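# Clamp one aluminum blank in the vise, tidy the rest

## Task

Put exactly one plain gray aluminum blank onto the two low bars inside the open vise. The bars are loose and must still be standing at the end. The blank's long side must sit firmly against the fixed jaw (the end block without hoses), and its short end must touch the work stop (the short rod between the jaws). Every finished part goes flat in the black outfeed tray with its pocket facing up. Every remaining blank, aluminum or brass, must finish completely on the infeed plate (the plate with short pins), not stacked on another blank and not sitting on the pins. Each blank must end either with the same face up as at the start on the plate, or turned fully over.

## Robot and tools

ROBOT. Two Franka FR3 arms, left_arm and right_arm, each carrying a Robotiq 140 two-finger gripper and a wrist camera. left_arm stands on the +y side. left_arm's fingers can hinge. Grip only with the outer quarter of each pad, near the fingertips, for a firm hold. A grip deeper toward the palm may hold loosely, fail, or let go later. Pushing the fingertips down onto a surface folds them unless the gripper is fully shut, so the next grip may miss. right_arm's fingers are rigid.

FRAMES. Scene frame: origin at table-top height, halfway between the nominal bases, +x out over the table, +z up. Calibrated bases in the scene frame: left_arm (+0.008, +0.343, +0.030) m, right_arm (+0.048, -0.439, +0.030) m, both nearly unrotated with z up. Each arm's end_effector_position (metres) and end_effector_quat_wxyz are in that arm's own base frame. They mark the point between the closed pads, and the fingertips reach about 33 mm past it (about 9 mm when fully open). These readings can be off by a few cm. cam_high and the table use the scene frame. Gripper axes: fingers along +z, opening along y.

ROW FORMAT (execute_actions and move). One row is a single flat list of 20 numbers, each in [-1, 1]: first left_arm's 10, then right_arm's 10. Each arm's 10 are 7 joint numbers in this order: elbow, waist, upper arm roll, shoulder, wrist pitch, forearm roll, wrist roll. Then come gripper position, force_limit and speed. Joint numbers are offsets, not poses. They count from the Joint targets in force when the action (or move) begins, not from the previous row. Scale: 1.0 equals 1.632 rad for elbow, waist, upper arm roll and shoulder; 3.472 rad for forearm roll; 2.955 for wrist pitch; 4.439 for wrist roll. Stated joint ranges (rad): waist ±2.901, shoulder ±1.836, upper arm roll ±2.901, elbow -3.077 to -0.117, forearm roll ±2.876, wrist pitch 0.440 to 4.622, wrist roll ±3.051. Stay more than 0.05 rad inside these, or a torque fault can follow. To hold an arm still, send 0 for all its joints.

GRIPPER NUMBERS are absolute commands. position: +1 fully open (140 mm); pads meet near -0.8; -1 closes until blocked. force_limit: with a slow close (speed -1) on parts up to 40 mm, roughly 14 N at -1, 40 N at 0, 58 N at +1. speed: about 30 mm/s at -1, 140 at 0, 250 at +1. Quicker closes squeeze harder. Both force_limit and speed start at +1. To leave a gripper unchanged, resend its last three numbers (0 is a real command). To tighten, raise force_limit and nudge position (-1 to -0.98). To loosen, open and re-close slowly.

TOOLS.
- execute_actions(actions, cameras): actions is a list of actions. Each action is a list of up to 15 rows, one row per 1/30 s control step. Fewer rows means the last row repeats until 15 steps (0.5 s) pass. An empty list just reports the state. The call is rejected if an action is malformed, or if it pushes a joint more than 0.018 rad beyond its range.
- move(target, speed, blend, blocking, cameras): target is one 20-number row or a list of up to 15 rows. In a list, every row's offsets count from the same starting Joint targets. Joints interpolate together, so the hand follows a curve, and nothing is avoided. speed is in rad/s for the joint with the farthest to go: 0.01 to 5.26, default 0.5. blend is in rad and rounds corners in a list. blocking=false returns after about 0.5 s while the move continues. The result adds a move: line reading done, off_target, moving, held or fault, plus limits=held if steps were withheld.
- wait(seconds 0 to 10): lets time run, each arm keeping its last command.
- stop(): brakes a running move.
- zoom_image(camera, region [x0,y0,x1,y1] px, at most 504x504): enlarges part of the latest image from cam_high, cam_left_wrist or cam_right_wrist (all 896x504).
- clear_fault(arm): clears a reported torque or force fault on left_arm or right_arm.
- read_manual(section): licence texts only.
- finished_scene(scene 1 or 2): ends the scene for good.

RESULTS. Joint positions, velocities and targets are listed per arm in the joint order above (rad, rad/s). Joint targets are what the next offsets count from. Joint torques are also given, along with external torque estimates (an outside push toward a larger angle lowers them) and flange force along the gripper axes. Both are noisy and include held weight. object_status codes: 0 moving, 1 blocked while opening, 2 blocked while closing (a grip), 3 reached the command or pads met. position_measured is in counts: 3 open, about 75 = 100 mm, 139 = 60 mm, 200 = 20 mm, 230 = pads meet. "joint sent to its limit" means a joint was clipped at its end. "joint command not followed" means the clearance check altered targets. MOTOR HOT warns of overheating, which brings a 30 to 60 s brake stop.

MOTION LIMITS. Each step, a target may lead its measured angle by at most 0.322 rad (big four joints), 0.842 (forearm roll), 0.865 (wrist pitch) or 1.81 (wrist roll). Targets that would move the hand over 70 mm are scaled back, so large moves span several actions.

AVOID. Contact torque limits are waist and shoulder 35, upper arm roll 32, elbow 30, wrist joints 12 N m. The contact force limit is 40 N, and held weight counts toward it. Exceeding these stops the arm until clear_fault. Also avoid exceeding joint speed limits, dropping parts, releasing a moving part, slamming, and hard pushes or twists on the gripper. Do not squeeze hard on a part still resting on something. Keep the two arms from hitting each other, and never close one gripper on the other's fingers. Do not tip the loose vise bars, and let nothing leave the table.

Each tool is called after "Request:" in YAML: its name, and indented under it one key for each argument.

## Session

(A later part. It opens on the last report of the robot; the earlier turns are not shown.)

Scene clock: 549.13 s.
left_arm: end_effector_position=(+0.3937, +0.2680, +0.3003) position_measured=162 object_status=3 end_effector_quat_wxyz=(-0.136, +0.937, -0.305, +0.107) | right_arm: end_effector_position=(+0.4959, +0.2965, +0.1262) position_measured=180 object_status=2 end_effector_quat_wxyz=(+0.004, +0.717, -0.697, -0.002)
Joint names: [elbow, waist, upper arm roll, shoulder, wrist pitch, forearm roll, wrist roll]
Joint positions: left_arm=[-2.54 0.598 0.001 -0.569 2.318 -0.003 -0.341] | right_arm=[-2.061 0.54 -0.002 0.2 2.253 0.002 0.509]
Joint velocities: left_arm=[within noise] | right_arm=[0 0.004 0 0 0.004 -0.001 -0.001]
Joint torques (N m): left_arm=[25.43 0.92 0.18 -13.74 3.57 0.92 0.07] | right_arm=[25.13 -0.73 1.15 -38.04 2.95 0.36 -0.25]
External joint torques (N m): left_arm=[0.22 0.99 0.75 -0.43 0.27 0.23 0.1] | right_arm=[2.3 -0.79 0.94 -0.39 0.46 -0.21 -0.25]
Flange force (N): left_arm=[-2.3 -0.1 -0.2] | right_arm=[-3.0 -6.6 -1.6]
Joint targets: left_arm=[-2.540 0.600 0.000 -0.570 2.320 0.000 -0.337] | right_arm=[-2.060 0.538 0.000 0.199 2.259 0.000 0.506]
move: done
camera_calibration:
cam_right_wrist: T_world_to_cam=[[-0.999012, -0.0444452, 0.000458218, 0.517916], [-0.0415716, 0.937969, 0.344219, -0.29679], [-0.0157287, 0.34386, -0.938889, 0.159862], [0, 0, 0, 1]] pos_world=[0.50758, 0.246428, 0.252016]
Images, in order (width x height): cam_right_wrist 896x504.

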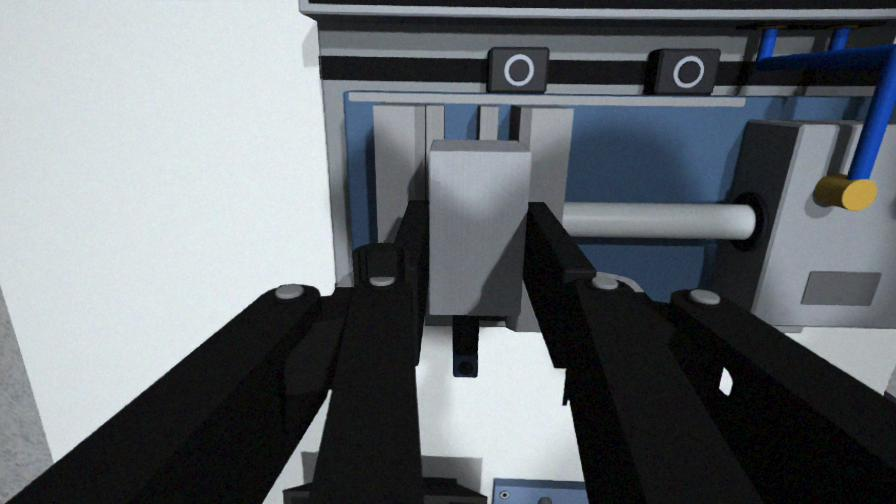

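Request:
move:
  target: [0,0,0,0,0,0,0,-0.261,-0.05,-1,-0.00757,-0.00037,0,0.01707,0.01361,0,0,-1,-0.05,-1]
  speed: 0.06
  cameras: ["cam_right_wrist"]

Request:
zoom_image:
  camera: "cam_right_wrist"
  region: [350, 60, 600, 370]

Request:
zoom_image:
  camera: "cam_right_wrist"
  region: [370, 80, 560, 170]

Scene clock: 568.37 s.
left_arm: end_effector_position=(+0.3937, +0.2680, +0.3003) position_measured=162 object_status=3 end_effector_quat_wxyz=(-0.136, +0.937, -0.305, +0.107) | right_arm: end_effector_position=(+0.4968, +0.2966, +0.1088) position_measured=180 object_status=2 end_effector_quat_wxyz=(+0.003, +0.717, -0.697, -0.002)
Joint names: [elbow, waist, upper arm roll, shoulder, wrist pitch, forearm roll, wrist roll]
Joint positions: left_arm=[-2.54 0.598 0.001 -0.569 2.318 -0.003 -0.341] | right_arm=[-2.073 0.539 -0.002 0.227 2.293 0.002 0.509]
Joint velocities: left_arm=[within noise] | right_arm=[0 0 0.001 0 0.004 0.001 0.001]
Joint torques (N m): left_arm=[25.37 0.93 0.27 -13.76 3.57 0.94 0.12] | right_arm=[24.4 -0.79 1.11 -38.32 2.81 0.36 -0.24]
External joint torques (N m): left_arm=[0.07 1.02 0.85 -0.34 0.25 0.24 0.15] | right_arm=[1.99 -0.85 0.87 -0.26 0.32 -0.2 -0.24]
Flange force (N): left_arm=[-2.6 -0.1 0.0] | right_arm=[-2.5 -6.1 -1.2]
Joint targets: left_arm=[-2.540 0.600 0.000 -0.570 2.320 0.000 -0.337] | right_arm=[-2.073 0.538 0.000 0.226 2.299 0.000 0.506]
move: done
camera_calibration:
cam_right_wrist: T_world_to_cam=[[-0.999014, -0.0443921, -0.000603105, 0.519072], [-0.0418808, 0.937817, 0.344595, -0.290753], [-0.0147317, 0.344281, -0.938751, 0.142862], [0, 0, 0, 1]] pos_world=[0.508488, 0.246531, 0.234617]
Images, in order (width x height): cam_right_wrist 896x504.

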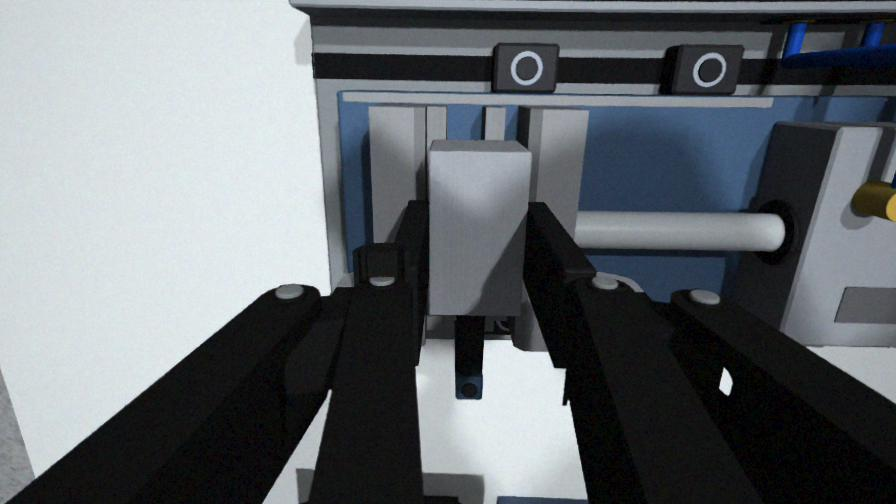

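Scaled by 1.626 from the camera's 896x504 image, which has a finer 1280x720 frame.

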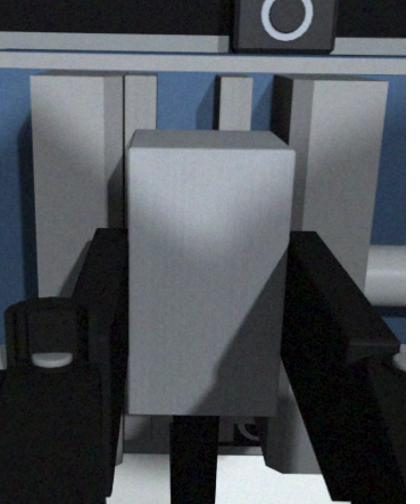

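Scaled by 2.653 from the camera's 896x504 image, which has a finer 1280x720 frame.

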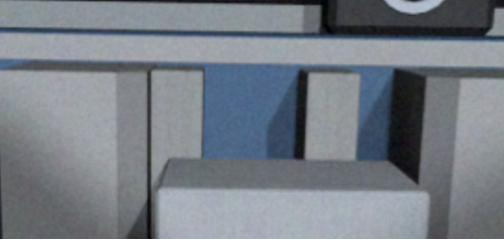

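Request:
move:
  target: [0,0,0,0,0,0,0,-0.261,-0.05,-1,0.00874,-0.00233,0,0.00604,-0.0015,0,-0.00099,-1,-0.05,-1]
  speed: 0.02
  cameras: ["cam_right_wrist"]

Request:
zoom_image:
  camera: "cam_right_wrist"
  region: [370, 80, 560, 170]

Scene clock: 582.67 s.
left_arm: end_effector_position=(+0.3937, +0.2680, +0.3003) position_measured=162 object_status=3 end_effector_quat_wxyz=(-0.136, +0.937, -0.305, +0.107) | right_arm: end_effector_position=(+0.4996, +0.2969, +0.1073) position_measured=180 object_status=2 end_effector_quat_wxyz=(+0.004, +0.717, -0.697, -0.002)
Joint names: [elbow, waist, upper arm roll, shoulder, wrist pitch, forearm roll, wrist roll]
Joint positions: left_arm=[-2.54 0.598 0.001 -0.569 2.318 -0.003 -0.341] | right_arm=[-2.063 0.537 -0.001 0.237 2.292 0.002 0.507]
Joint velocities: within noise
Joint torques (N m): left_arm=[25.41 0.91 0.29 -13.74 3.56 0.92 0.07] | right_arm=[26.31 -1.21 0.74 -38.41 3.07 0.24 -0.34]
External joint torques (N m): left_arm=[0.15 0.91 0.77 -0.32 0.25 0.23 0.1] | right_arm=[3.78 -1.28 0.48 0.16 0.57 -0.32 -0.34]
Flange force (N): left_arm=[-2.2 -0.2 0.0] | right_arm=[-5.5 -13.4 -1.4]
Joint targets: left_arm=[-2.540 0.600 0.000 -0.570 2.320 0.000 -0.337] | right_arm=[-2.058 0.534 0.000 0.236 2.295 0.000 0.502]
move: done
camera_calibration:
cam_right_wrist: T_world_to_cam=[[-0.999016, -0.0443451, 0.000166248, 0.521687], [-0.0415747, 0.937896, 0.344416, -0.290533], [-0.0154291, 0.34407, -0.938817, 0.141816], [0, 0, 0, 1]] pos_world=[0.511283, 0.24683, 0.233117]
Images, in order (width x height): cam_right_wrist 896x504.

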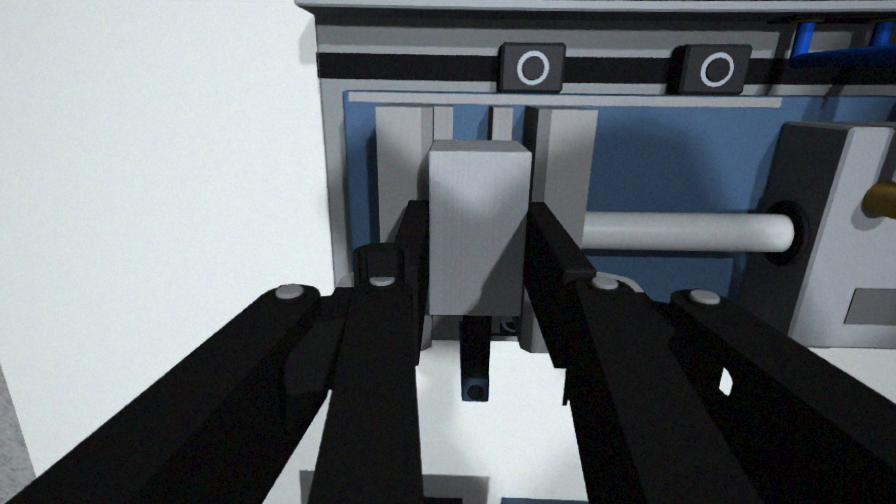

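Scaled by 2.653 from the camera's 896x504 image, which has a finer 1280x720 frame.

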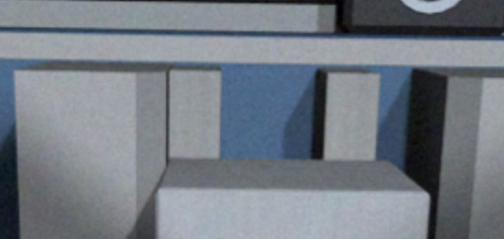

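Request:
move:
  target: [0,0,0,0,0,0,0,-0.261,-0.05,-1,0.00463,0.00613,0,0.00319,-0.0008,0,0.00225,-1,-0.05,-1]
  speed: 0.02
  cameras: ["cam_right_wrist"]

Request:
zoom_image:
  camera: "cam_right_wrist"
  region: [370, 80, 560, 170]

Scene clock: 592.40 s.
left_arm: end_effector_position=(+0.3937, +0.2680, +0.3003) position_measured=162 object_status=3 end_effector_quat_wxyz=(-0.136, +0.937, -0.305, +0.107) | right_arm: end_effector_position=(+0.4993, +0.3008, +0.1074) position_measured=180 object_status=2 end_effector_quat_wxyz=(+0.004, +0.718, -0.696, -0.002)
Joint names: [elbow, waist, upper arm roll, shoulder, wrist pitch, forearm roll, wrist roll]
Joint positions: left_arm=[-2.54 0.598 0.001 -0.569 2.318 -0.003 -0.341] | right_arm=[-2.055 0.542 -0.001 0.242 2.289 0.002 0.509]
Joint velocities: within noise
Joint torques (N m): left_arm=[25.48 0.86 0.28 -13.78 3.56 0.91 0.04] | right_arm=[25.89 0.09 0.81 -38.55 3.24 0.35 0.01]
External joint torques (N m): left_arm=[0.25 0.87 0.77 -0.32 0.26 0.21 0.06] | right_arm=[3.63 0.01 0.54 -0.25 0.79 -0.2 0.01]
Flange force (N): left_arm=[-2.0 -0.5 -0.1] | right_arm=[-6.4 -10.7 -1.4]
Joint targets: left_arm=[-2.540 0.600 0.000 -0.570 2.320 0.000 -0.337] | right_arm=[-2.051 0.544 0.000 0.242 2.292 0.000 0.511]
move: done
camera_calibration:
cam_right_wrist: T_world_to_cam=[[-0.998816, -0.0486318, 0.000877059, 0.522756], [-0.0453606, 0.937835, 0.344103, -0.292289], [-0.0175569, 0.343656, -0.938931, 0.141753], [0, 0, 0, 1]] pos_world=[0.511368, 0.250827, 0.233216]
Images, in order (width x height): cam_right_wrist 896x504.

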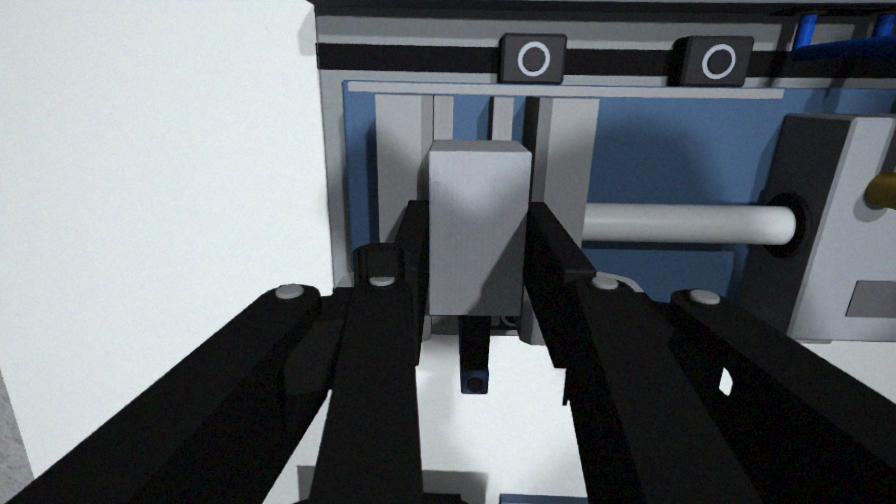

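Scaled by 2.653 from the camera's 896x504 image, which has a finer 1280x720 frame.

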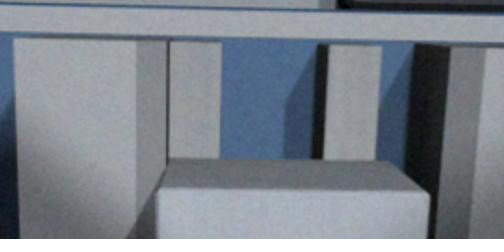

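Request:
move:
  target: [0,0,0,0,0,0,0,-0.261,-0.05,-1,0.00354,0.0027,0,0.00243,-0.00061,0,0.00099,-1,-0.05,-1]
  speed: 0.02
  cameras: ["cam_right_wrist"]

Request:
zoom_image:
  camera: "cam_right_wrist"
  region: [370, 80, 560, 170]

Request:
zoom_image:
  camera: "cam_right_wrist"
  region: [400, 280, 560, 410]

Scene clock: 600.47 s.
left_arm: end_effector_position=(+0.3937, +0.2680, +0.3003) position_measured=162 object_status=3 end_effector_quat_wxyz=(-0.136, +0.937, -0.305, +0.107) | right_arm: end_effector_position=(+0.4993, +0.3037, +0.1074) position_measured=180 object_status=2 end_effector_quat_wxyz=(+0.004, +0.718, -0.696, -0.002)
Joint names: [elbow, waist, upper arm roll, shoulder, wrist pitch, forearm roll, wrist roll]
Joint positions: left_arm=[-2.54 0.598 0.001 -0.569 2.318 -0.003 -0.34] | right_arm=[-2.05 0.547 -0.001 0.246 2.287 0.002 0.513]
Joint velocities: within noise
Joint torques (N m): left_arm=[25.39 0.91 0.27 -13.74 3.55 0.92 0.09] | right_arm=[26.7 0.13 0.92 -38.36 3.23 0.33 -0.02]
External joint torques (N m): left_arm=[0.14 0.91 0.76 -0.35 0.24 0.23 0.12] | right_arm=[4.35 0.27 0.84 0.21 0.76 -0.22 -0.02]
Flange force (N): left_arm=[-2.3 -0.1 -0.1] | right_arm=[-8.9 -14.0 -1.3]
Joint targets: left_arm=[-2.540 0.600 0.000 -0.570 2.320 0.000 -0.337] | right_arm=[-2.045 0.548 0.000 0.246 2.290 0.000 0.516]
move: done
camera_calibration:
cam_right_wrist: T_world_to_cam=[[-0.998844, -0.0480612, 0.000763293, 0.522695], [-0.044864, 0.937863, 0.344092, -0.295272], [-0.0172533, 0.34366, -0.938936, 0.1406], [0, 0, 0, 1]] pos_world=[0.51127, 0.253727, 0.233216]
Images, in order (width x height): cam_right_wrist 896x504.

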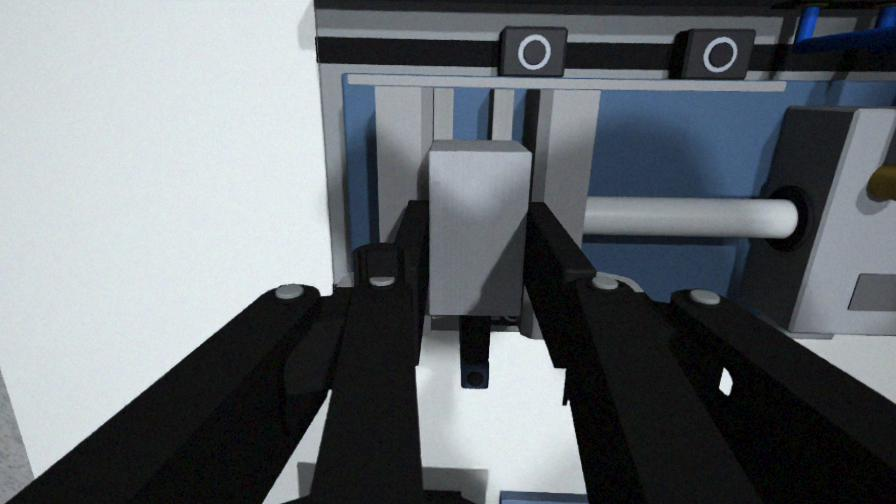

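Scaled by 2.653 from the camera's 896x504 image, which has a finer 1280x720 frame.

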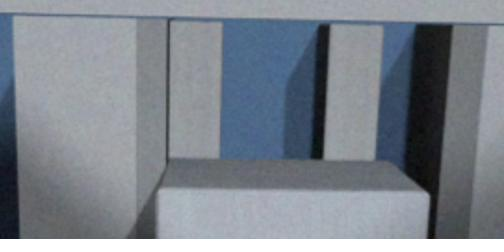

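Scaled by 3.150 from the camera's 896x504 image, which has a finer 1280x720 frame.

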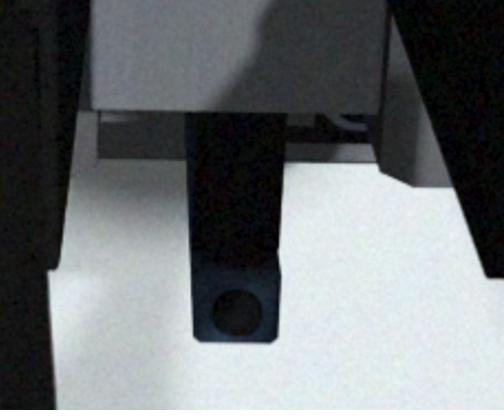

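Request:
move:
  target: [0,0,0,0,0,0,0,-0.261,-0.05,-1,0.00148,0.00208,0,0.00104,-0.00024,0,0.00077,-1,-0.05,-1]
  speed: 0.02
  cameras: ["cam_right_wrist"]

Request:
zoom_image:
  camera: "cam_right_wrist"
  region: [400, 280, 560, 410]

Scene clock: 608.07 s.
left_arm: end_effector_position=(+0.3937, +0.2679, +0.3003) position_measured=162 object_status=3 end_effector_quat_wxyz=(-0.136, +0.937, -0.305, +0.107) | right_arm: end_effector_position=(+0.4992, +0.3044, +0.1074) position_measured=180 object_status=2 end_effector_quat_wxyz=(+0.004, +0.718, -0.696, -0.002)
Joint names: [elbow, waist, upper arm roll, shoulder, wrist pitch, forearm roll, wrist roll]
Joint positions: left_arm=[-2.54 0.598 0.001 -0.569 2.318 -0.003 -0.34] | right_arm=[-2.048 0.548 -0.001 0.247 2.285 0.002 0.516]
Joint velocities: within noise
Joint torques (N m): left_arm=[25.43 0.86 0.22 -13.76 3.57 0.93 0.08] | right_arm=[26.17 1.44 2.07 -38.64 3.36 0.61 0.13]
External joint torques (N m): left_arm=[0.14 0.83 0.67 -0.33 0.25 0.24 0.11] | right_arm=[3.62 1.46 1.88 0.23 0.86 0.05 0.13]
Flange force (N): left_arm=[-2.0 -0.1 0.0] | right_arm=[-9.4 -10.4 -0.5]
Joint targets: left_arm=[-2.540 0.600 0.000 -0.570 2.320 0.000 -0.337] | right_arm=[-2.043 0.552 0.000 0.247 2.290 0.000 0.519]
move: done
camera_calibration:
cam_right_wrist: T_world_to_cam=[[-0.998869, -0.0475268, 0.00110587, 0.52243], [-0.0442609, 0.938216, 0.343208, -0.296246], [-0.0173492, 0.342771, -0.939259, 0.140768], [0, 0, 0, 1]] pos_world=[0.511169, 0.254521, 0.233313]
Images, in order (width x height): cam_right_wrist 896x504.

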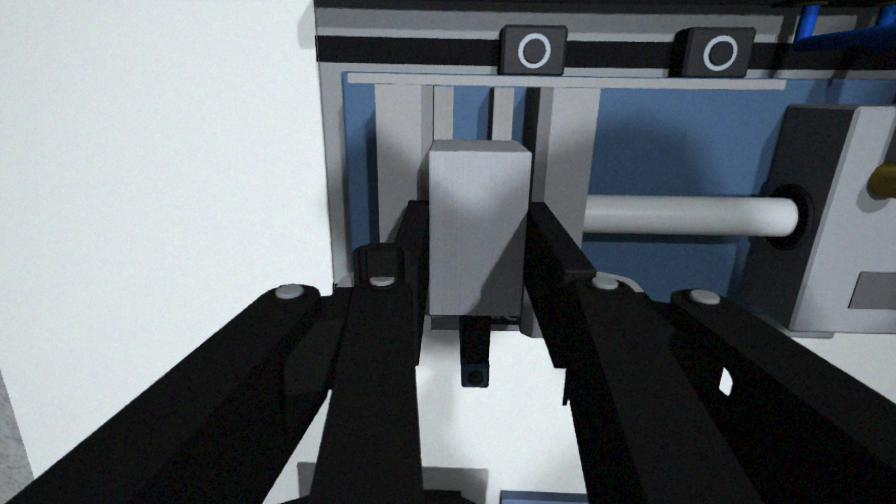

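Scaled by 3.150 from the camera's 896x504 image, which has a finer 1280x720 frame.

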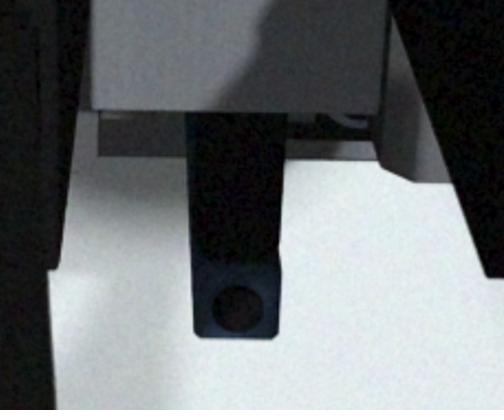

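Request:
move:
  target: [0,0,0,0,0,0,0,-0.261,-0.05,-1,0.00251,0.00178,0,0.00171,-0.00044,0,0.00065,-1,-0.05,-1]
  speed: 0.02
  cameras: ["cam_right_wrist"]

Request:
zoom_image:
  camera: "cam_right_wrist"
  region: [370, 80, 560, 170]

Scene clock: 615.03 s.
left_arm: end_effector_position=(+0.3937, +0.2679, +0.3003) position_measured=162 object_status=3 end_effector_quat_wxyz=(-0.136, +0.937, -0.305, +0.107) | right_arm: end_effector_position=(+0.4993, +0.3045, +0.1075) position_measured=180 object_status=2 end_effector_quat_wxyz=(+0.006, +0.718, -0.697, -0.001)
Joint names: [elbow, waist, upper arm roll, shoulder, wrist pitch, forearm roll, wrist roll]
Joint positions: left_arm=[-2.54 0.598 0.001 -0.569 2.318 -0.003 -0.34] | right_arm=[-2.044 0.55 -0.002 0.249 2.281 0 0.518]
Joint velocities: within noise
Joint torques (N m): left_arm=[25.42 0.86 0.27 -13.76 3.54 0.92 0.08] | right_arm=[26.65 2 2.61 -38.27 3.71 0.91 0.17]
External joint torques (N m): left_arm=[0.2 0.9 0.79 -0.32 0.23 0.23 0.1] | right_arm=[4.25 2.13 2.53 0.46 1.24 0.35 0.17]
Flange force (N): left_arm=[-2.2 -0.4 -0.1] | right_arm=[-11.7 -12.1 0.2]
Joint targets: left_arm=[-2.540 0.600 0.000 -0.570 2.320 0.000 -0.337] | right_arm=[-2.039 0.555 0.000 0.250 2.288 0.000 0.522]
move: done
camera_calibration:
cam_right_wrist: T_world_to_cam=[[-0.998888, -0.0470766, 0.00264729, 0.522274], [-0.0433522, 0.93904, 0.341063, -0.2968], [-0.018542, 0.340568, -0.940037, 0.142083], [0, 0, 0, 1]] pos_world=[0.51146, 0.254905, 0.233408]
Images, in order (width x height): cam_right_wrist 896x504.

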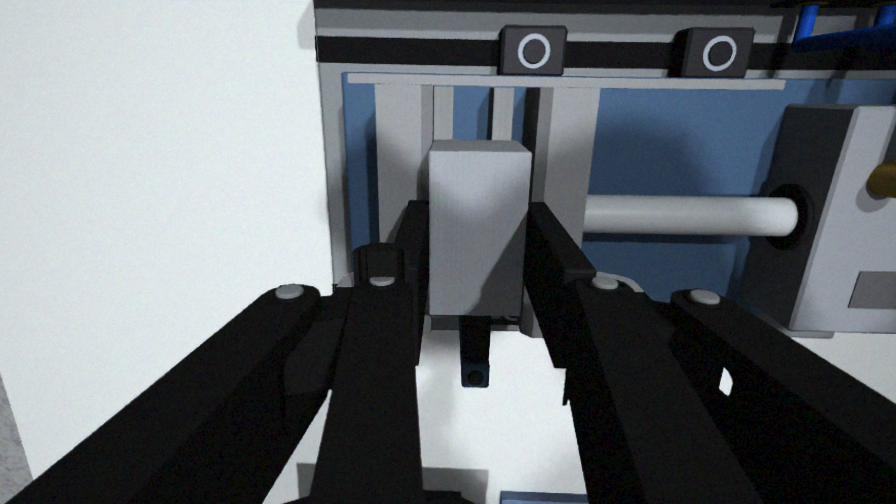

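Scaled by 2.653 from the camera's 896x504 image, which has a finer 1280x720 frame.

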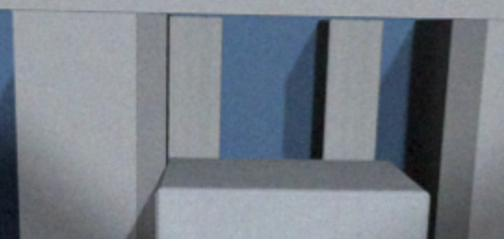

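Request:
move:
  target: [0,0,0,0,0,0,0,-0.261,-0.05,-1,-0.00543,-0.00196,0,0.00363,0.005,0,-0.00072,-1,-0.05,-1]
  speed: 0.015
  cameras: ["cam_right_wrist"]

Request:
zoom_image:
  camera: "cam_right_wrist"
  region: [370, 80, 560, 170]

Scene clock: 622.37 s.
left_arm: end_effector_position=(+0.3937, +0.2679, +0.3003) position_measured=162 object_status=3 end_effector_quat_wxyz=(-0.136, +0.937, -0.305, +0.107) | right_arm: end_effector_position=(+0.4993, +0.3044, +0.1073) position_measured=180 object_status=2 end_effector_quat_wxyz=(+0.005, +0.717, -0.697, -0.001)
Joint names: [elbow, waist, upper arm roll, shoulder, wrist pitch, forearm roll, wrist roll]
Joint positions: left_arm=[-2.54 0.598 0.001 -0.569 2.318 -0.003 -0.34] | right_arm=[-2.045 0.55 -0.003 0.249 2.283 0 0.518]
Joint velocities: within noise
Joint torques (N m): left_arm=[25.39 0.89 0.25 -13.75 3.54 0.92 0.09] | right_arm=[22.78 1.23 2.85 -33.72 4.86 0.96 -0.01]
External joint torques (N m): left_arm=[0.06 0.85 0.69 -0.24 0.21 0.23 0.12] | right_arm=[0.26 1.17 2.6 5.09 2.37 0.4 -0.01]
Flange force (N): left_arm=[-2.1 -0.2 0.1] | right_arm=[-8.3 -8.9 12.6]
Joint targets: left_arm=[-2.540 0.600 0.000 -0.570 2.320 0.000 -0.337] | right_arm=[-2.047 0.552 0.000 0.256 2.303 0.000 0.519]
move: off_target (right_arm); right_arm: the wrist pitch is farthest, 0.020 rad from its target
camera_calibration:
cam_right_wrist: T_world_to_cam=[[-0.998898, -0.0469057, 0.00185022, 0.522323], [-0.0434597, 0.938972, 0.341238, -0.296646], [-0.0177433, 0.340781, -0.939975, 0.141544], [0, 0, 0, 1]] pos_world=[0.511366, 0.254806, 0.233308]
Images, in order (width x height): cam_right_wrist 896x504.

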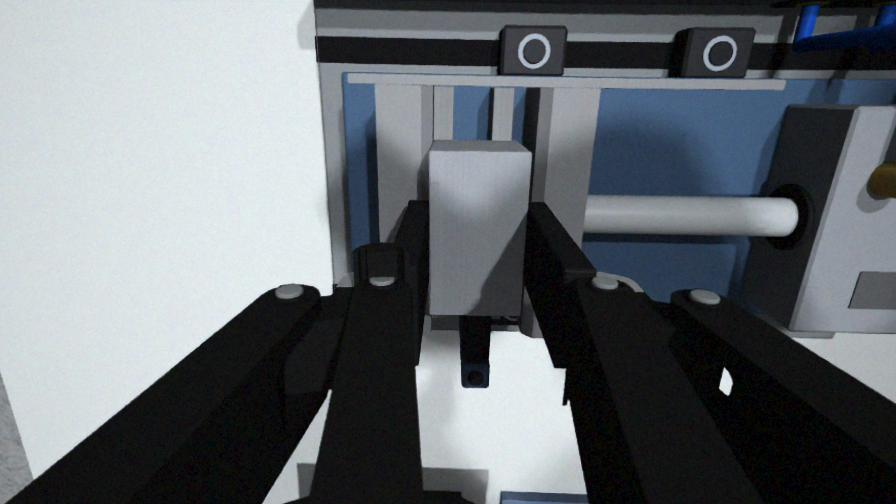

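Scaled by 2.653 from the camera's 896x504 image, which has a finer 1280x720 frame.

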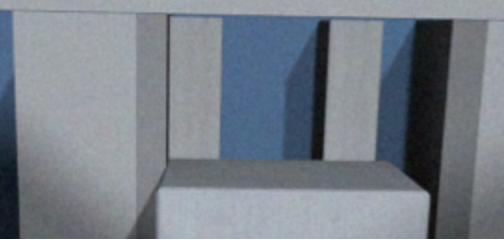

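Request:
move:
  target: [0,0,0,0,0,0,0,-0.261,-0.05,-1,0.00115,-0.00159,0,-0.00473,-0.00325,0,-0.00059,-1,-0.05,-1]
  speed: 0.015
  cameras: []

Scene clock: 653.27 s.
left_arm: end_effector_position=(+0.3937, +0.2679, +0.3003) position_measured=162 object_status=3 end_effector_quat_wxyz=(-0.136, +0.937, -0.305, +0.107) | right_arm: end_effector_position=(+0.4993, +0.3044, +0.1073) position_measured=180 object_status=2 end_effector_quat_wxyz=(+0.005, +0.717, -0.697, -0.001)
Joint names: [elbow, waist, upper arm roll, shoulder, wrist pitch, forearm roll, wrist roll]
Joint positions: left_arm=[-2.54 0.598 0.001 -0.569 2.318 -0.003 -0.34] | right_arm=[-2.046 0.55 -0.002 0.248 2.283 0 0.518]
Joint velocities: within noise
Joint torques (N m): left_arm=[25.4 0.91 0.26 -13.73 3.55 0.93 0.06] | right_arm=[24.58 -0.42 1.53 -38.06 3.5 0.58 -0.1]
External joint torques (N m): left_arm=[0.07 0.94 0.78 -0.28 0.22 0.23 0.09] | right_arm=[2.13 -0.32 1.43 0.69 1.03 0.02 -0.11]
Flange force (N): left_arm=[-2.3 -0.1 0.1] | right_arm=[-4.7 -7.6 1.7]
Joint targets: left_arm=[-2.540 0.600 0.000 -0.570 2.320 0.000 -0.337] | right_arm=[-2.046 0.549 0.000 0.248 2.294 0.000 0.516]
move: done
No camera images: "cameras" was empty.

Request:
move:
  target: [0,0,0,0,0,0,0,-0.261,-0.05,-1,0,0,0,0,0,0,0,-0.25,-0.05,-1]
  speed: 0.05
  cameras: ["cam_right_wrist"]

Request:
zoom_image:
  camera: "cam_right_wrist"
  region: [350, 60, 600, 370]

Request:
zoom_image:
  camera: "cam_right_wrist"
  region: [370, 80, 560, 170]

Scene clock: 656.97 s.
left_arm: end_effector_position=(+0.3937, +0.2679, +0.3003) position_measured=162 object_status=3 end_effector_quat_wxyz=(-0.136, +0.937, -0.305, +0.107) | right_arm: end_effector_position=(+0.5007, +0.3055, +0.1078) position_measured=160 object_status=0 end_effector_quat_wxyz=(+0.002, +0.718, -0.696, +0.000)
Joint names: [elbow, waist, upper arm roll, shoulder, wrist pitch, forearm roll, wrist roll]
Joint positions: left_arm=[-2.54 0.598 0.001 -0.569 2.318 -0.003 -0.34] | right_arm=[-2.046 0.55 -0.002 0.248 2.289 0 0.518]
Joint velocities: within noise
Joint torques (N m): left_arm=[25.46 0.89 0.29 -13.74 3.53 0.93 0.1] | right_arm=[23.85 -0.45 1.33 -38.27 2.67 0.59 -0.15]
External joint torques (N m): left_arm=[0.16 0.82 0.69 -0.23 0.21 0.23 0.13] | right_arm=[1.35 -0.72 0.88 0.53 0.17 0.03 -0.15]
Flange force (N): left_arm=[-2.0 -0.5 0.0] | right_arm=[-2.7 -5.9 0.2]
Joint targets: left_arm=[-2.540 0.600 0.000 -0.570 2.320 0.000 -0.337] | right_arm=[-2.046 0.549 0.000 0.248 2.294 0.000 0.516]
move: done
camera_calibration:
cam_right_wrist: T_world_to_cam=[[-0.998884, -0.047113, -0.00335804, 0.524352], [-0.0453918, 0.937872, 0.343999, -0.296771], [-0.0130574, 0.343768, -0.938964, 0.138201], [0, 0, 0, 1]] pos_world=[0.5121, 0.255528, 0.233616]
Images, in order (width x height): cam_right_wrist 896x504.

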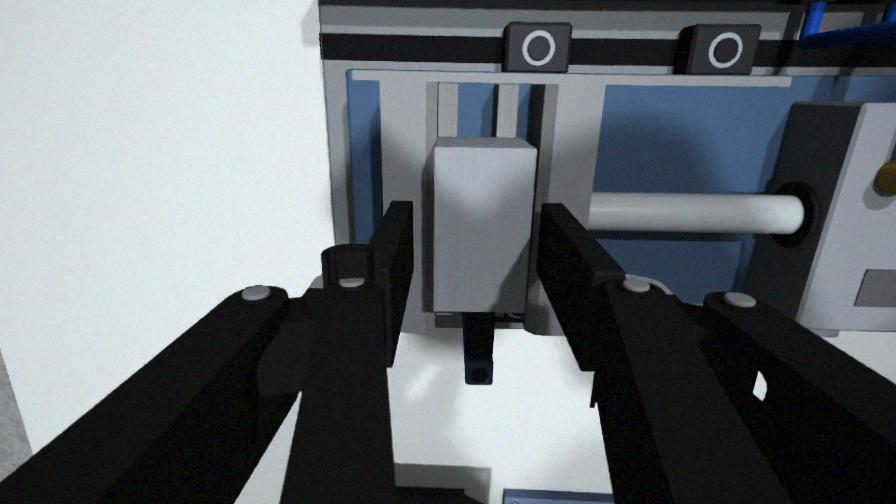

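Scaled by 1.626 from the camera's 896x504 image, which has a finer 1280x720 frame.

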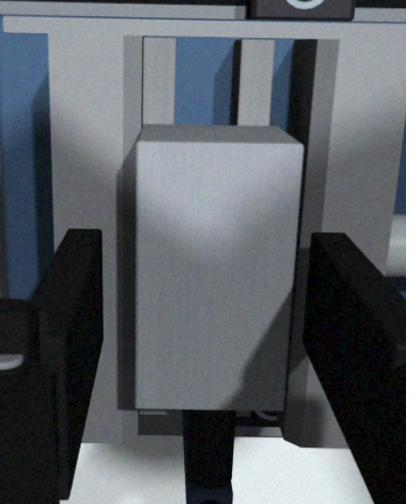

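Scaled by 2.653 from the camera's 896x504 image, which has a finer 1280x720 frame.

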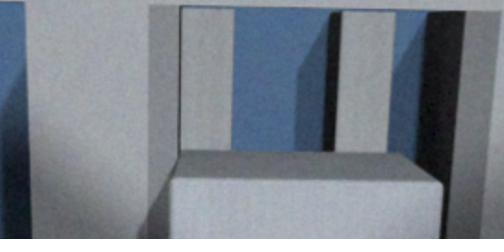

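Request:
move:
  target:
    - [0,0,0,0,0,0,0,-0.261,-0.05,-1,0.06115,0,0,-0.06786,-0.07125,0,0,-0.25,-0.05,-1]
    - [0,0,0,0,0,0,0,-0.261,-0.05,-1,-0.26085,-0.01642,0,-0.19985,0.1518,0,-0.47029,1,-0.05,0]
  speed: [0.2,0.9]
  cameras: ["cam_right_wrist","cam_high"]

Request:
zoom_image:
  camera: "cam_right_wrist"
  region: [320, 110, 580, 360]

Request:
zoom_image:
  camera: "cam_right_wrist"
  region: [340, 130, 460, 250]

Request:
zoom_image:
  camera: "cam_right_wrist"
  region: [440, 180, 560, 300]

Scene clock: 675.27 s.
left_arm: end_effector_position=(+0.3937, +0.2679, +0.3003) position_measured=162 object_status=3 end_effector_quat_wxyz=(-0.136, +0.937, -0.305, +0.107) | right_arm: end_effector_position=(+0.4944, +0.2843, +0.1591) position_measured=3 object_status=0 end_effector_quat_wxyz=(-0.045, +0.952, +0.253, +0.166)
Joint names: [elbow, waist, upper arm roll, shoulder, wrist pitch, forearm roll, wrist roll]
Joint positions: left_arm=[-2.54 0.598 0.001 -0.569 2.318 -0.003 -0.34] | right_arm=[-2.47 0.524 -0.002 -0.077 2.738 0 -1.568]
Joint velocities: within noise
Joint torques (N m): left_arm=[25.43 0.88 0.27 -13.74 3.53 0.92 0.1] | right_arm=[23.32 -0.77 0.82 -27.69 3.51 0.63 -0.19]
External joint torques (N m): left_arm=[0.08 0.9 0.78 -0.22 0.2 0.22 0.13] | right_arm=[1.12 -0.63 1.03 -0.17 0.18 0.02 -0.2]
Flange force (N): left_arm=[-2.2 -0.3 0.1] | right_arm=[3.2 -0.3 0.3]
Joint targets: left_arm=[-2.540 0.600 0.000 -0.570 2.320 0.000 -0.337] | right_arm=[-2.471 0.522 0.000 -0.078 2.742 0.000 -1.571]
move: done
camera_calibration:
cam_right_wrist: T_world_to_cam=[[0.512535, -0.858663, -0.00229609, 0.000572483], [-0.85862, -0.512533, 0.00904931, 0.572836], [-0.00894713, -0.00266662, -0.999956, 0.299791], [0, 0, 0, 1]] pos_world=[0.494237, 0.294888, 0.294595]
Images, in order (width x height): cam_high 896x504, cam_right_wrist 896x504.

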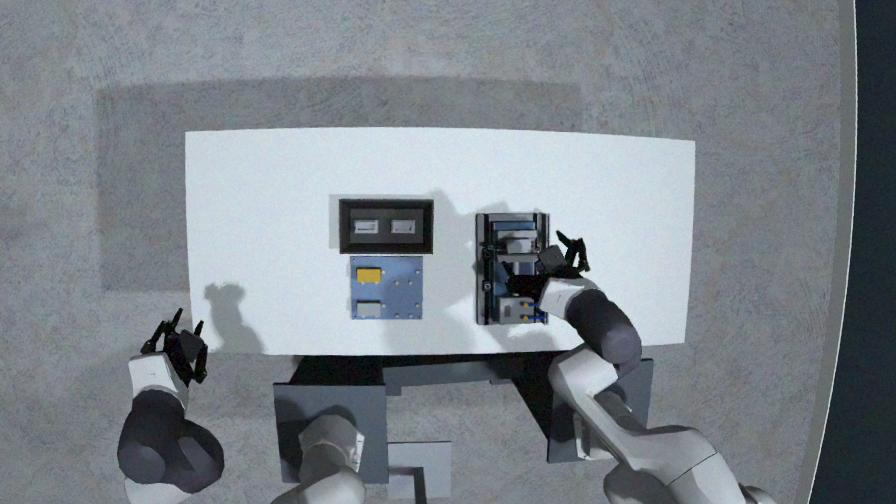

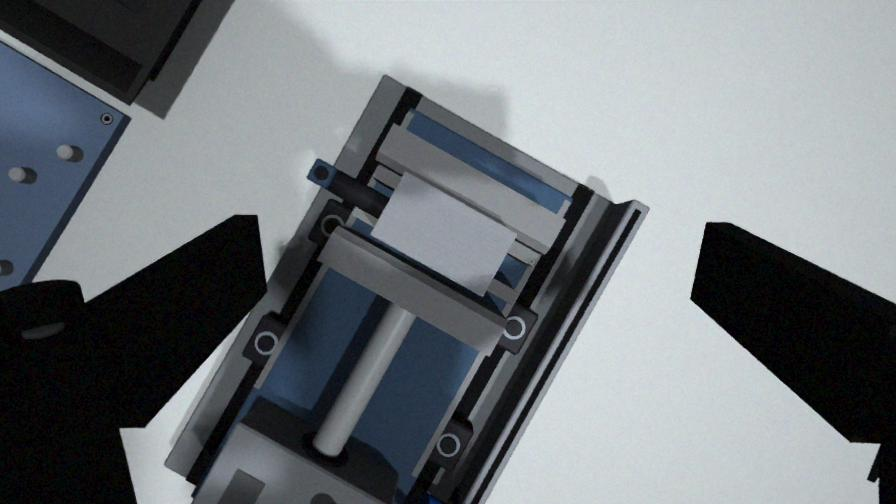

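Scaled by 1.938 from the camera's 896x504 image, which has a finer 1280x720 frame.

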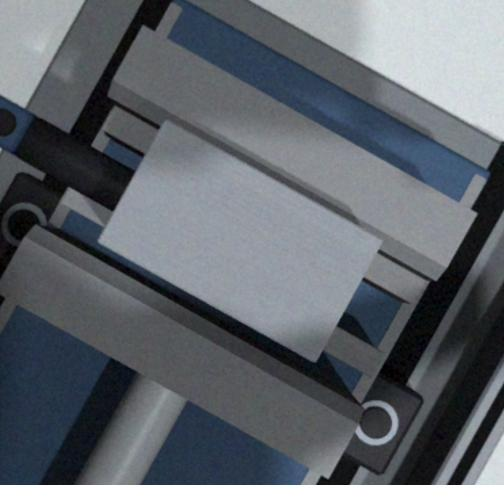

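Scaled by 4.200 from the camera's 896x504 image, which has a finer 1280x720 frame.

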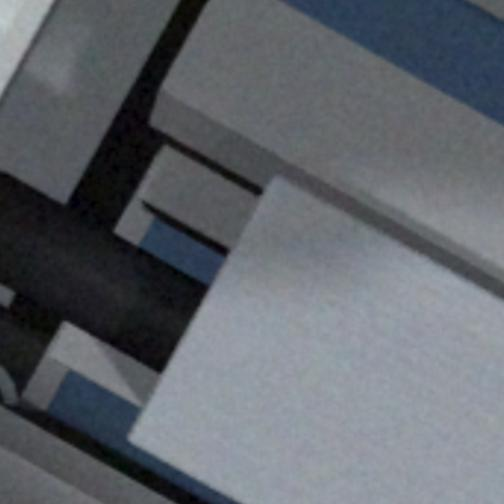

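Scaled by 4.200 from the camera's 896x504 image, which has a finer 1280x720 frame.

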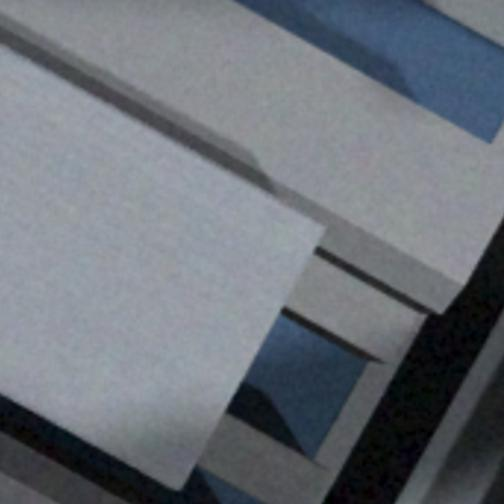

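Request:
move:
  target: [0,0,0,0,0,0,0,-0.261,-0.05,-1,0.09653,0.07353,0,0.07788,-0.01029,0,0,1,-0.05,0]
  speed: 0.5
  cameras: ["cam_right_wrist"]

Request:
zoom_image:
  camera: "cam_right_wrist"
  region: [380, 180, 620, 400]

Request:
zoom_image:
  camera: "cam_right_wrist"
  region: [400, 220, 520, 330]

Scene clock: 694.03 s.
left_arm: end_effector_position=(+0.3937, +0.2679, +0.3003) position_measured=162 object_status=3 end_effector_quat_wxyz=(-0.136, +0.937, -0.305, +0.107) | right_arm: end_effector_position=(+0.4955, +0.3705, +0.1610) position_measured=3 object_status=3 end_effector_quat_wxyz=(-0.056, +0.935, +0.309, +0.167)
Joint names: [elbow, waist, upper arm roll, shoulder, wrist pitch, forearm roll, wrist roll]
Joint positions: left_arm=[-2.54 0.598 0.001 -0.569 2.318 -0.003 -0.34] | right_arm=[-2.316 0.641 0.001 0.047 2.717 0 -1.568]
Joint velocities: left_arm=[within noise] | right_arm=[0 0 0 0.002 -0.005 -0.001 0.001]
Joint torques (N m): left_arm=[25.42 0.85 0.25 -13.73 3.53 0.93 0.07] | right_arm=[24.73 -0.01 0.5 -31.05 3.05 0.64 -0.2]
External joint torques (N m): left_arm=[0.22 0.93 0.82 -0.37 0.23 0.23 0.1] | right_arm=[2.05 0.01 0.48 1.29 -0.33 0.02 -0.21]
Flange force (N): left_arm=[-2.3 -0.3 -0.3] | right_arm=[10.1 0.3 3.6]
Joint targets: left_arm=[-2.540 0.600 0.000 -0.570 2.320 0.000 -0.337] | right_arm=[-2.314 0.642 0.000 0.049 2.712 0.000 -1.571]
move: done
camera_calibration:
cam_right_wrist: T_world_to_cam=[[0.611969, -0.790879, -0.00195115, -0.000526122], [-0.79088, -0.611971, 0.000270182, 0.622647], [-0.00140773, 0.00137778, -0.999998, 0.296665], [0, 0, 0, 1]] pos_world=[0.493179, 0.380217, 0.296496]
Images, in order (width x height): cam_right_wrist 896x504.

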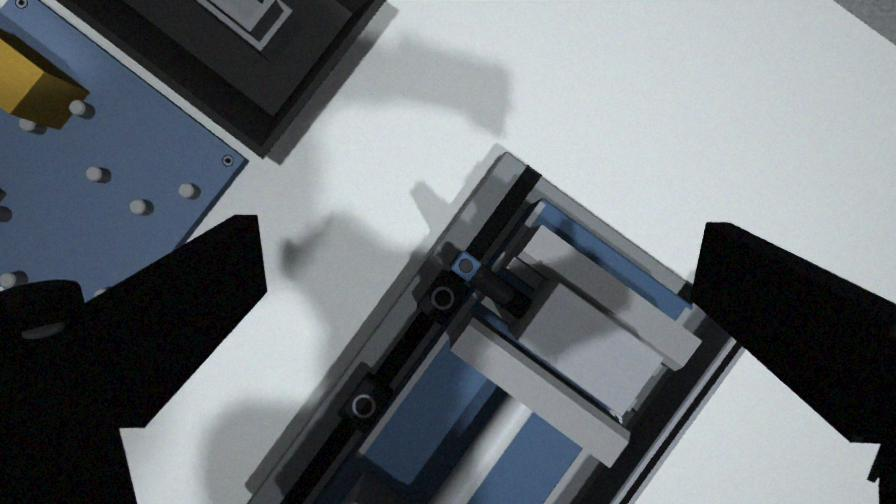

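Scaled by 2.100 from the camera's 896x504 image, which has a finer 1280x720 frame.

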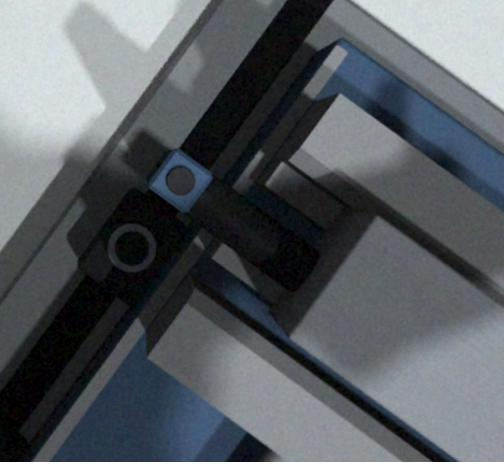

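Scaled by 4.200 from the camera's 896x504 image, which has a finer 1280x720 frame.

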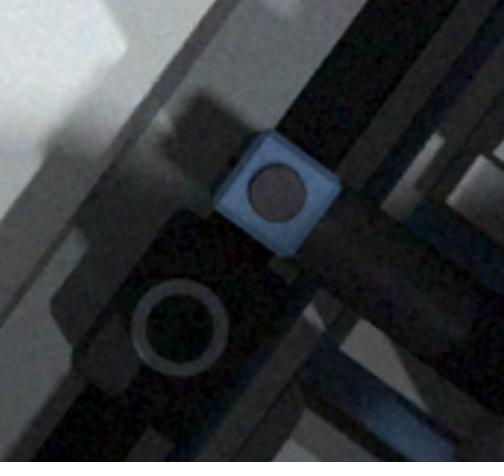

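Request:
zoom_image:
  camera: "cam_right_wrist"
  region: [470, 250, 590, 350]

Request:
zoom_image:
  camera: "cam_right_wrist"
  region: [500, 220, 720, 440]

Scaled by 4.200 from the camera's 896x504 image, which has a finer 1280x720 frame.

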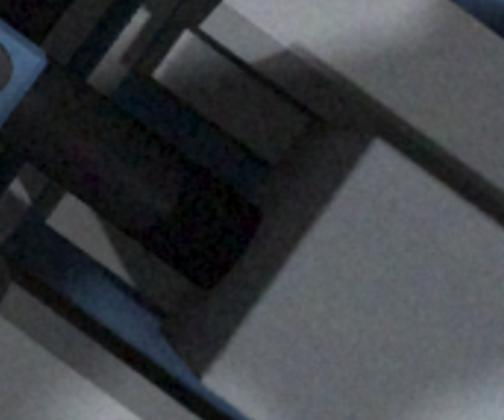

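Scaled by 2.291 from the camera's 896x504 image, which has a finer 1280x720 frame.

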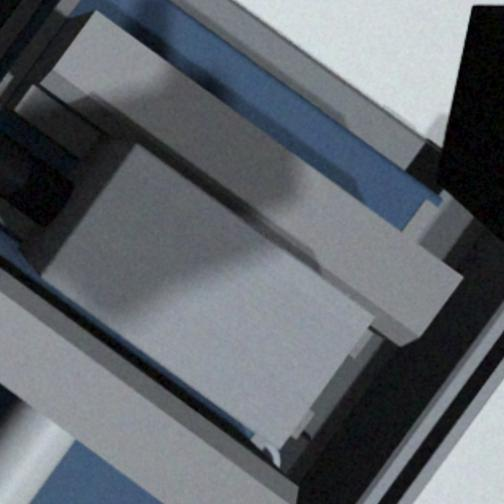

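Request:
zoom_image:
  camera: "cam_right_wrist"
  region: [0, 0, 320, 320]

Request:
execute_actions:
  actions: []
  cameras: ["cam_high"]

Request:
zoom_image:
  camera: "cam_high"
  region: [325, 190, 565, 335]

Scaled by 1.575 from the camera's 896x504 image, which has a finer 1280x720 frame.

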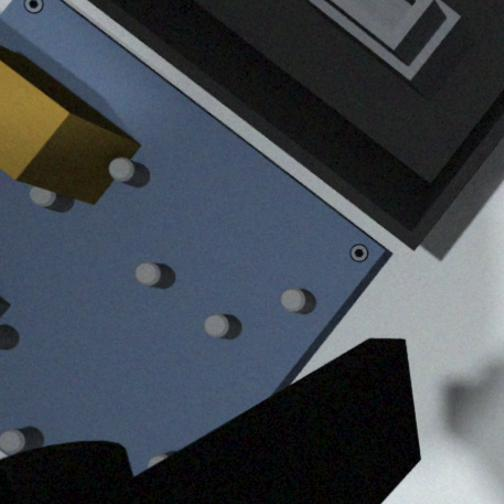

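Scene clock: 704.93 s.
left_arm: end_effector_position=(+0.3937, +0.2679, +0.3003) position_measured=162 object_status=3 end_effector_quat_wxyz=(-0.136, +0.937, -0.305, +0.107) | right_arm: end_effector_position=(+0.4954, +0.3704, +0.1608) position_measured=3 object_status=3 end_effector_quat_wxyz=(-0.056, +0.935, +0.309, +0.166)
Joint names: [elbow, waist, upper arm roll, shoulder, wrist pitch, forearm roll, wrist roll]
Joint positions: left_arm=[-2.54 0.598 0.001 -0.569 2.318 -0.003 -0.34] | right_arm=[-2.315 0.641 0.001 0.048 2.716 0 -1.568]
Joint velocities: within noise
Joint torques (N m): left_arm=[25.44 0.9 0.27 -13.78 3.54 0.92 0.07] | right_arm=[24.27 0.04 0.58 -31.25 3.1 0.64 -0.24]
External joint torques (N m): left_arm=[0.26 0.91 0.76 -0.45 0.24 0.23 0.09] | right_arm=[1.49 -0.01 0.49 1.27 -0.29 0.03 -0.25]
Flange force (N): left_arm=[-2.2 -0.2 -0.4] | right_arm=[8.1 0.5 3.3]
Joint targets: left_arm=[-2.540 0.600 0.000 -0.570 2.320 0.000 -0.337] | right_arm=[-2.314 0.642 0.000 0.049 2.712 0.000 -1.571]
Tool commands: left_gripper/position=-0.261 left_gripper/force_limit=-0.05 left_gripper/speed=-1.0 right_gripper/position=+1.0 right_gripper/force_limit=-0.05 right_gripper/speed=+0.0
Images, in order (width x height): cam_high 896x504.

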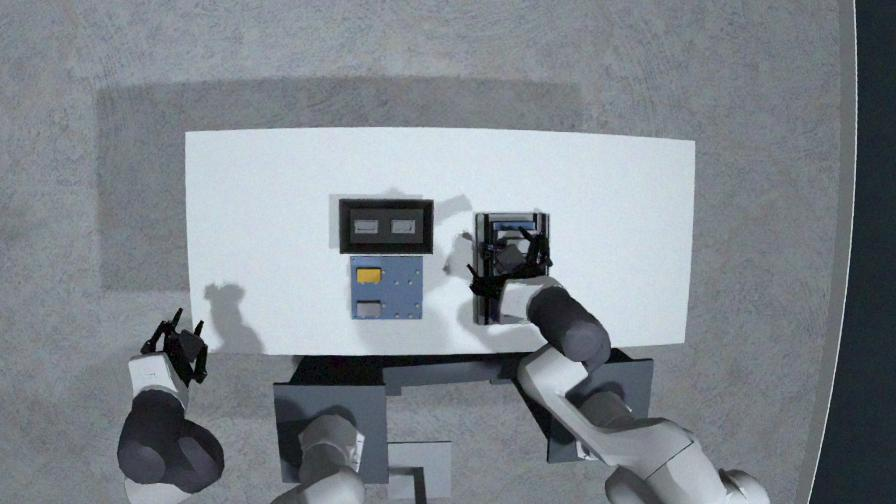

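Scaled by 2.100 from the camera's 896x504 image, which has a finer 1280x720 frame.

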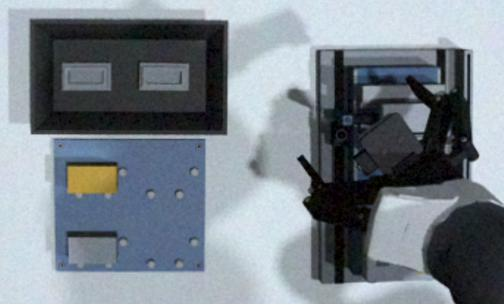

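Request:
finished_scene:
  scene: 1

The scene is finished: the task was done.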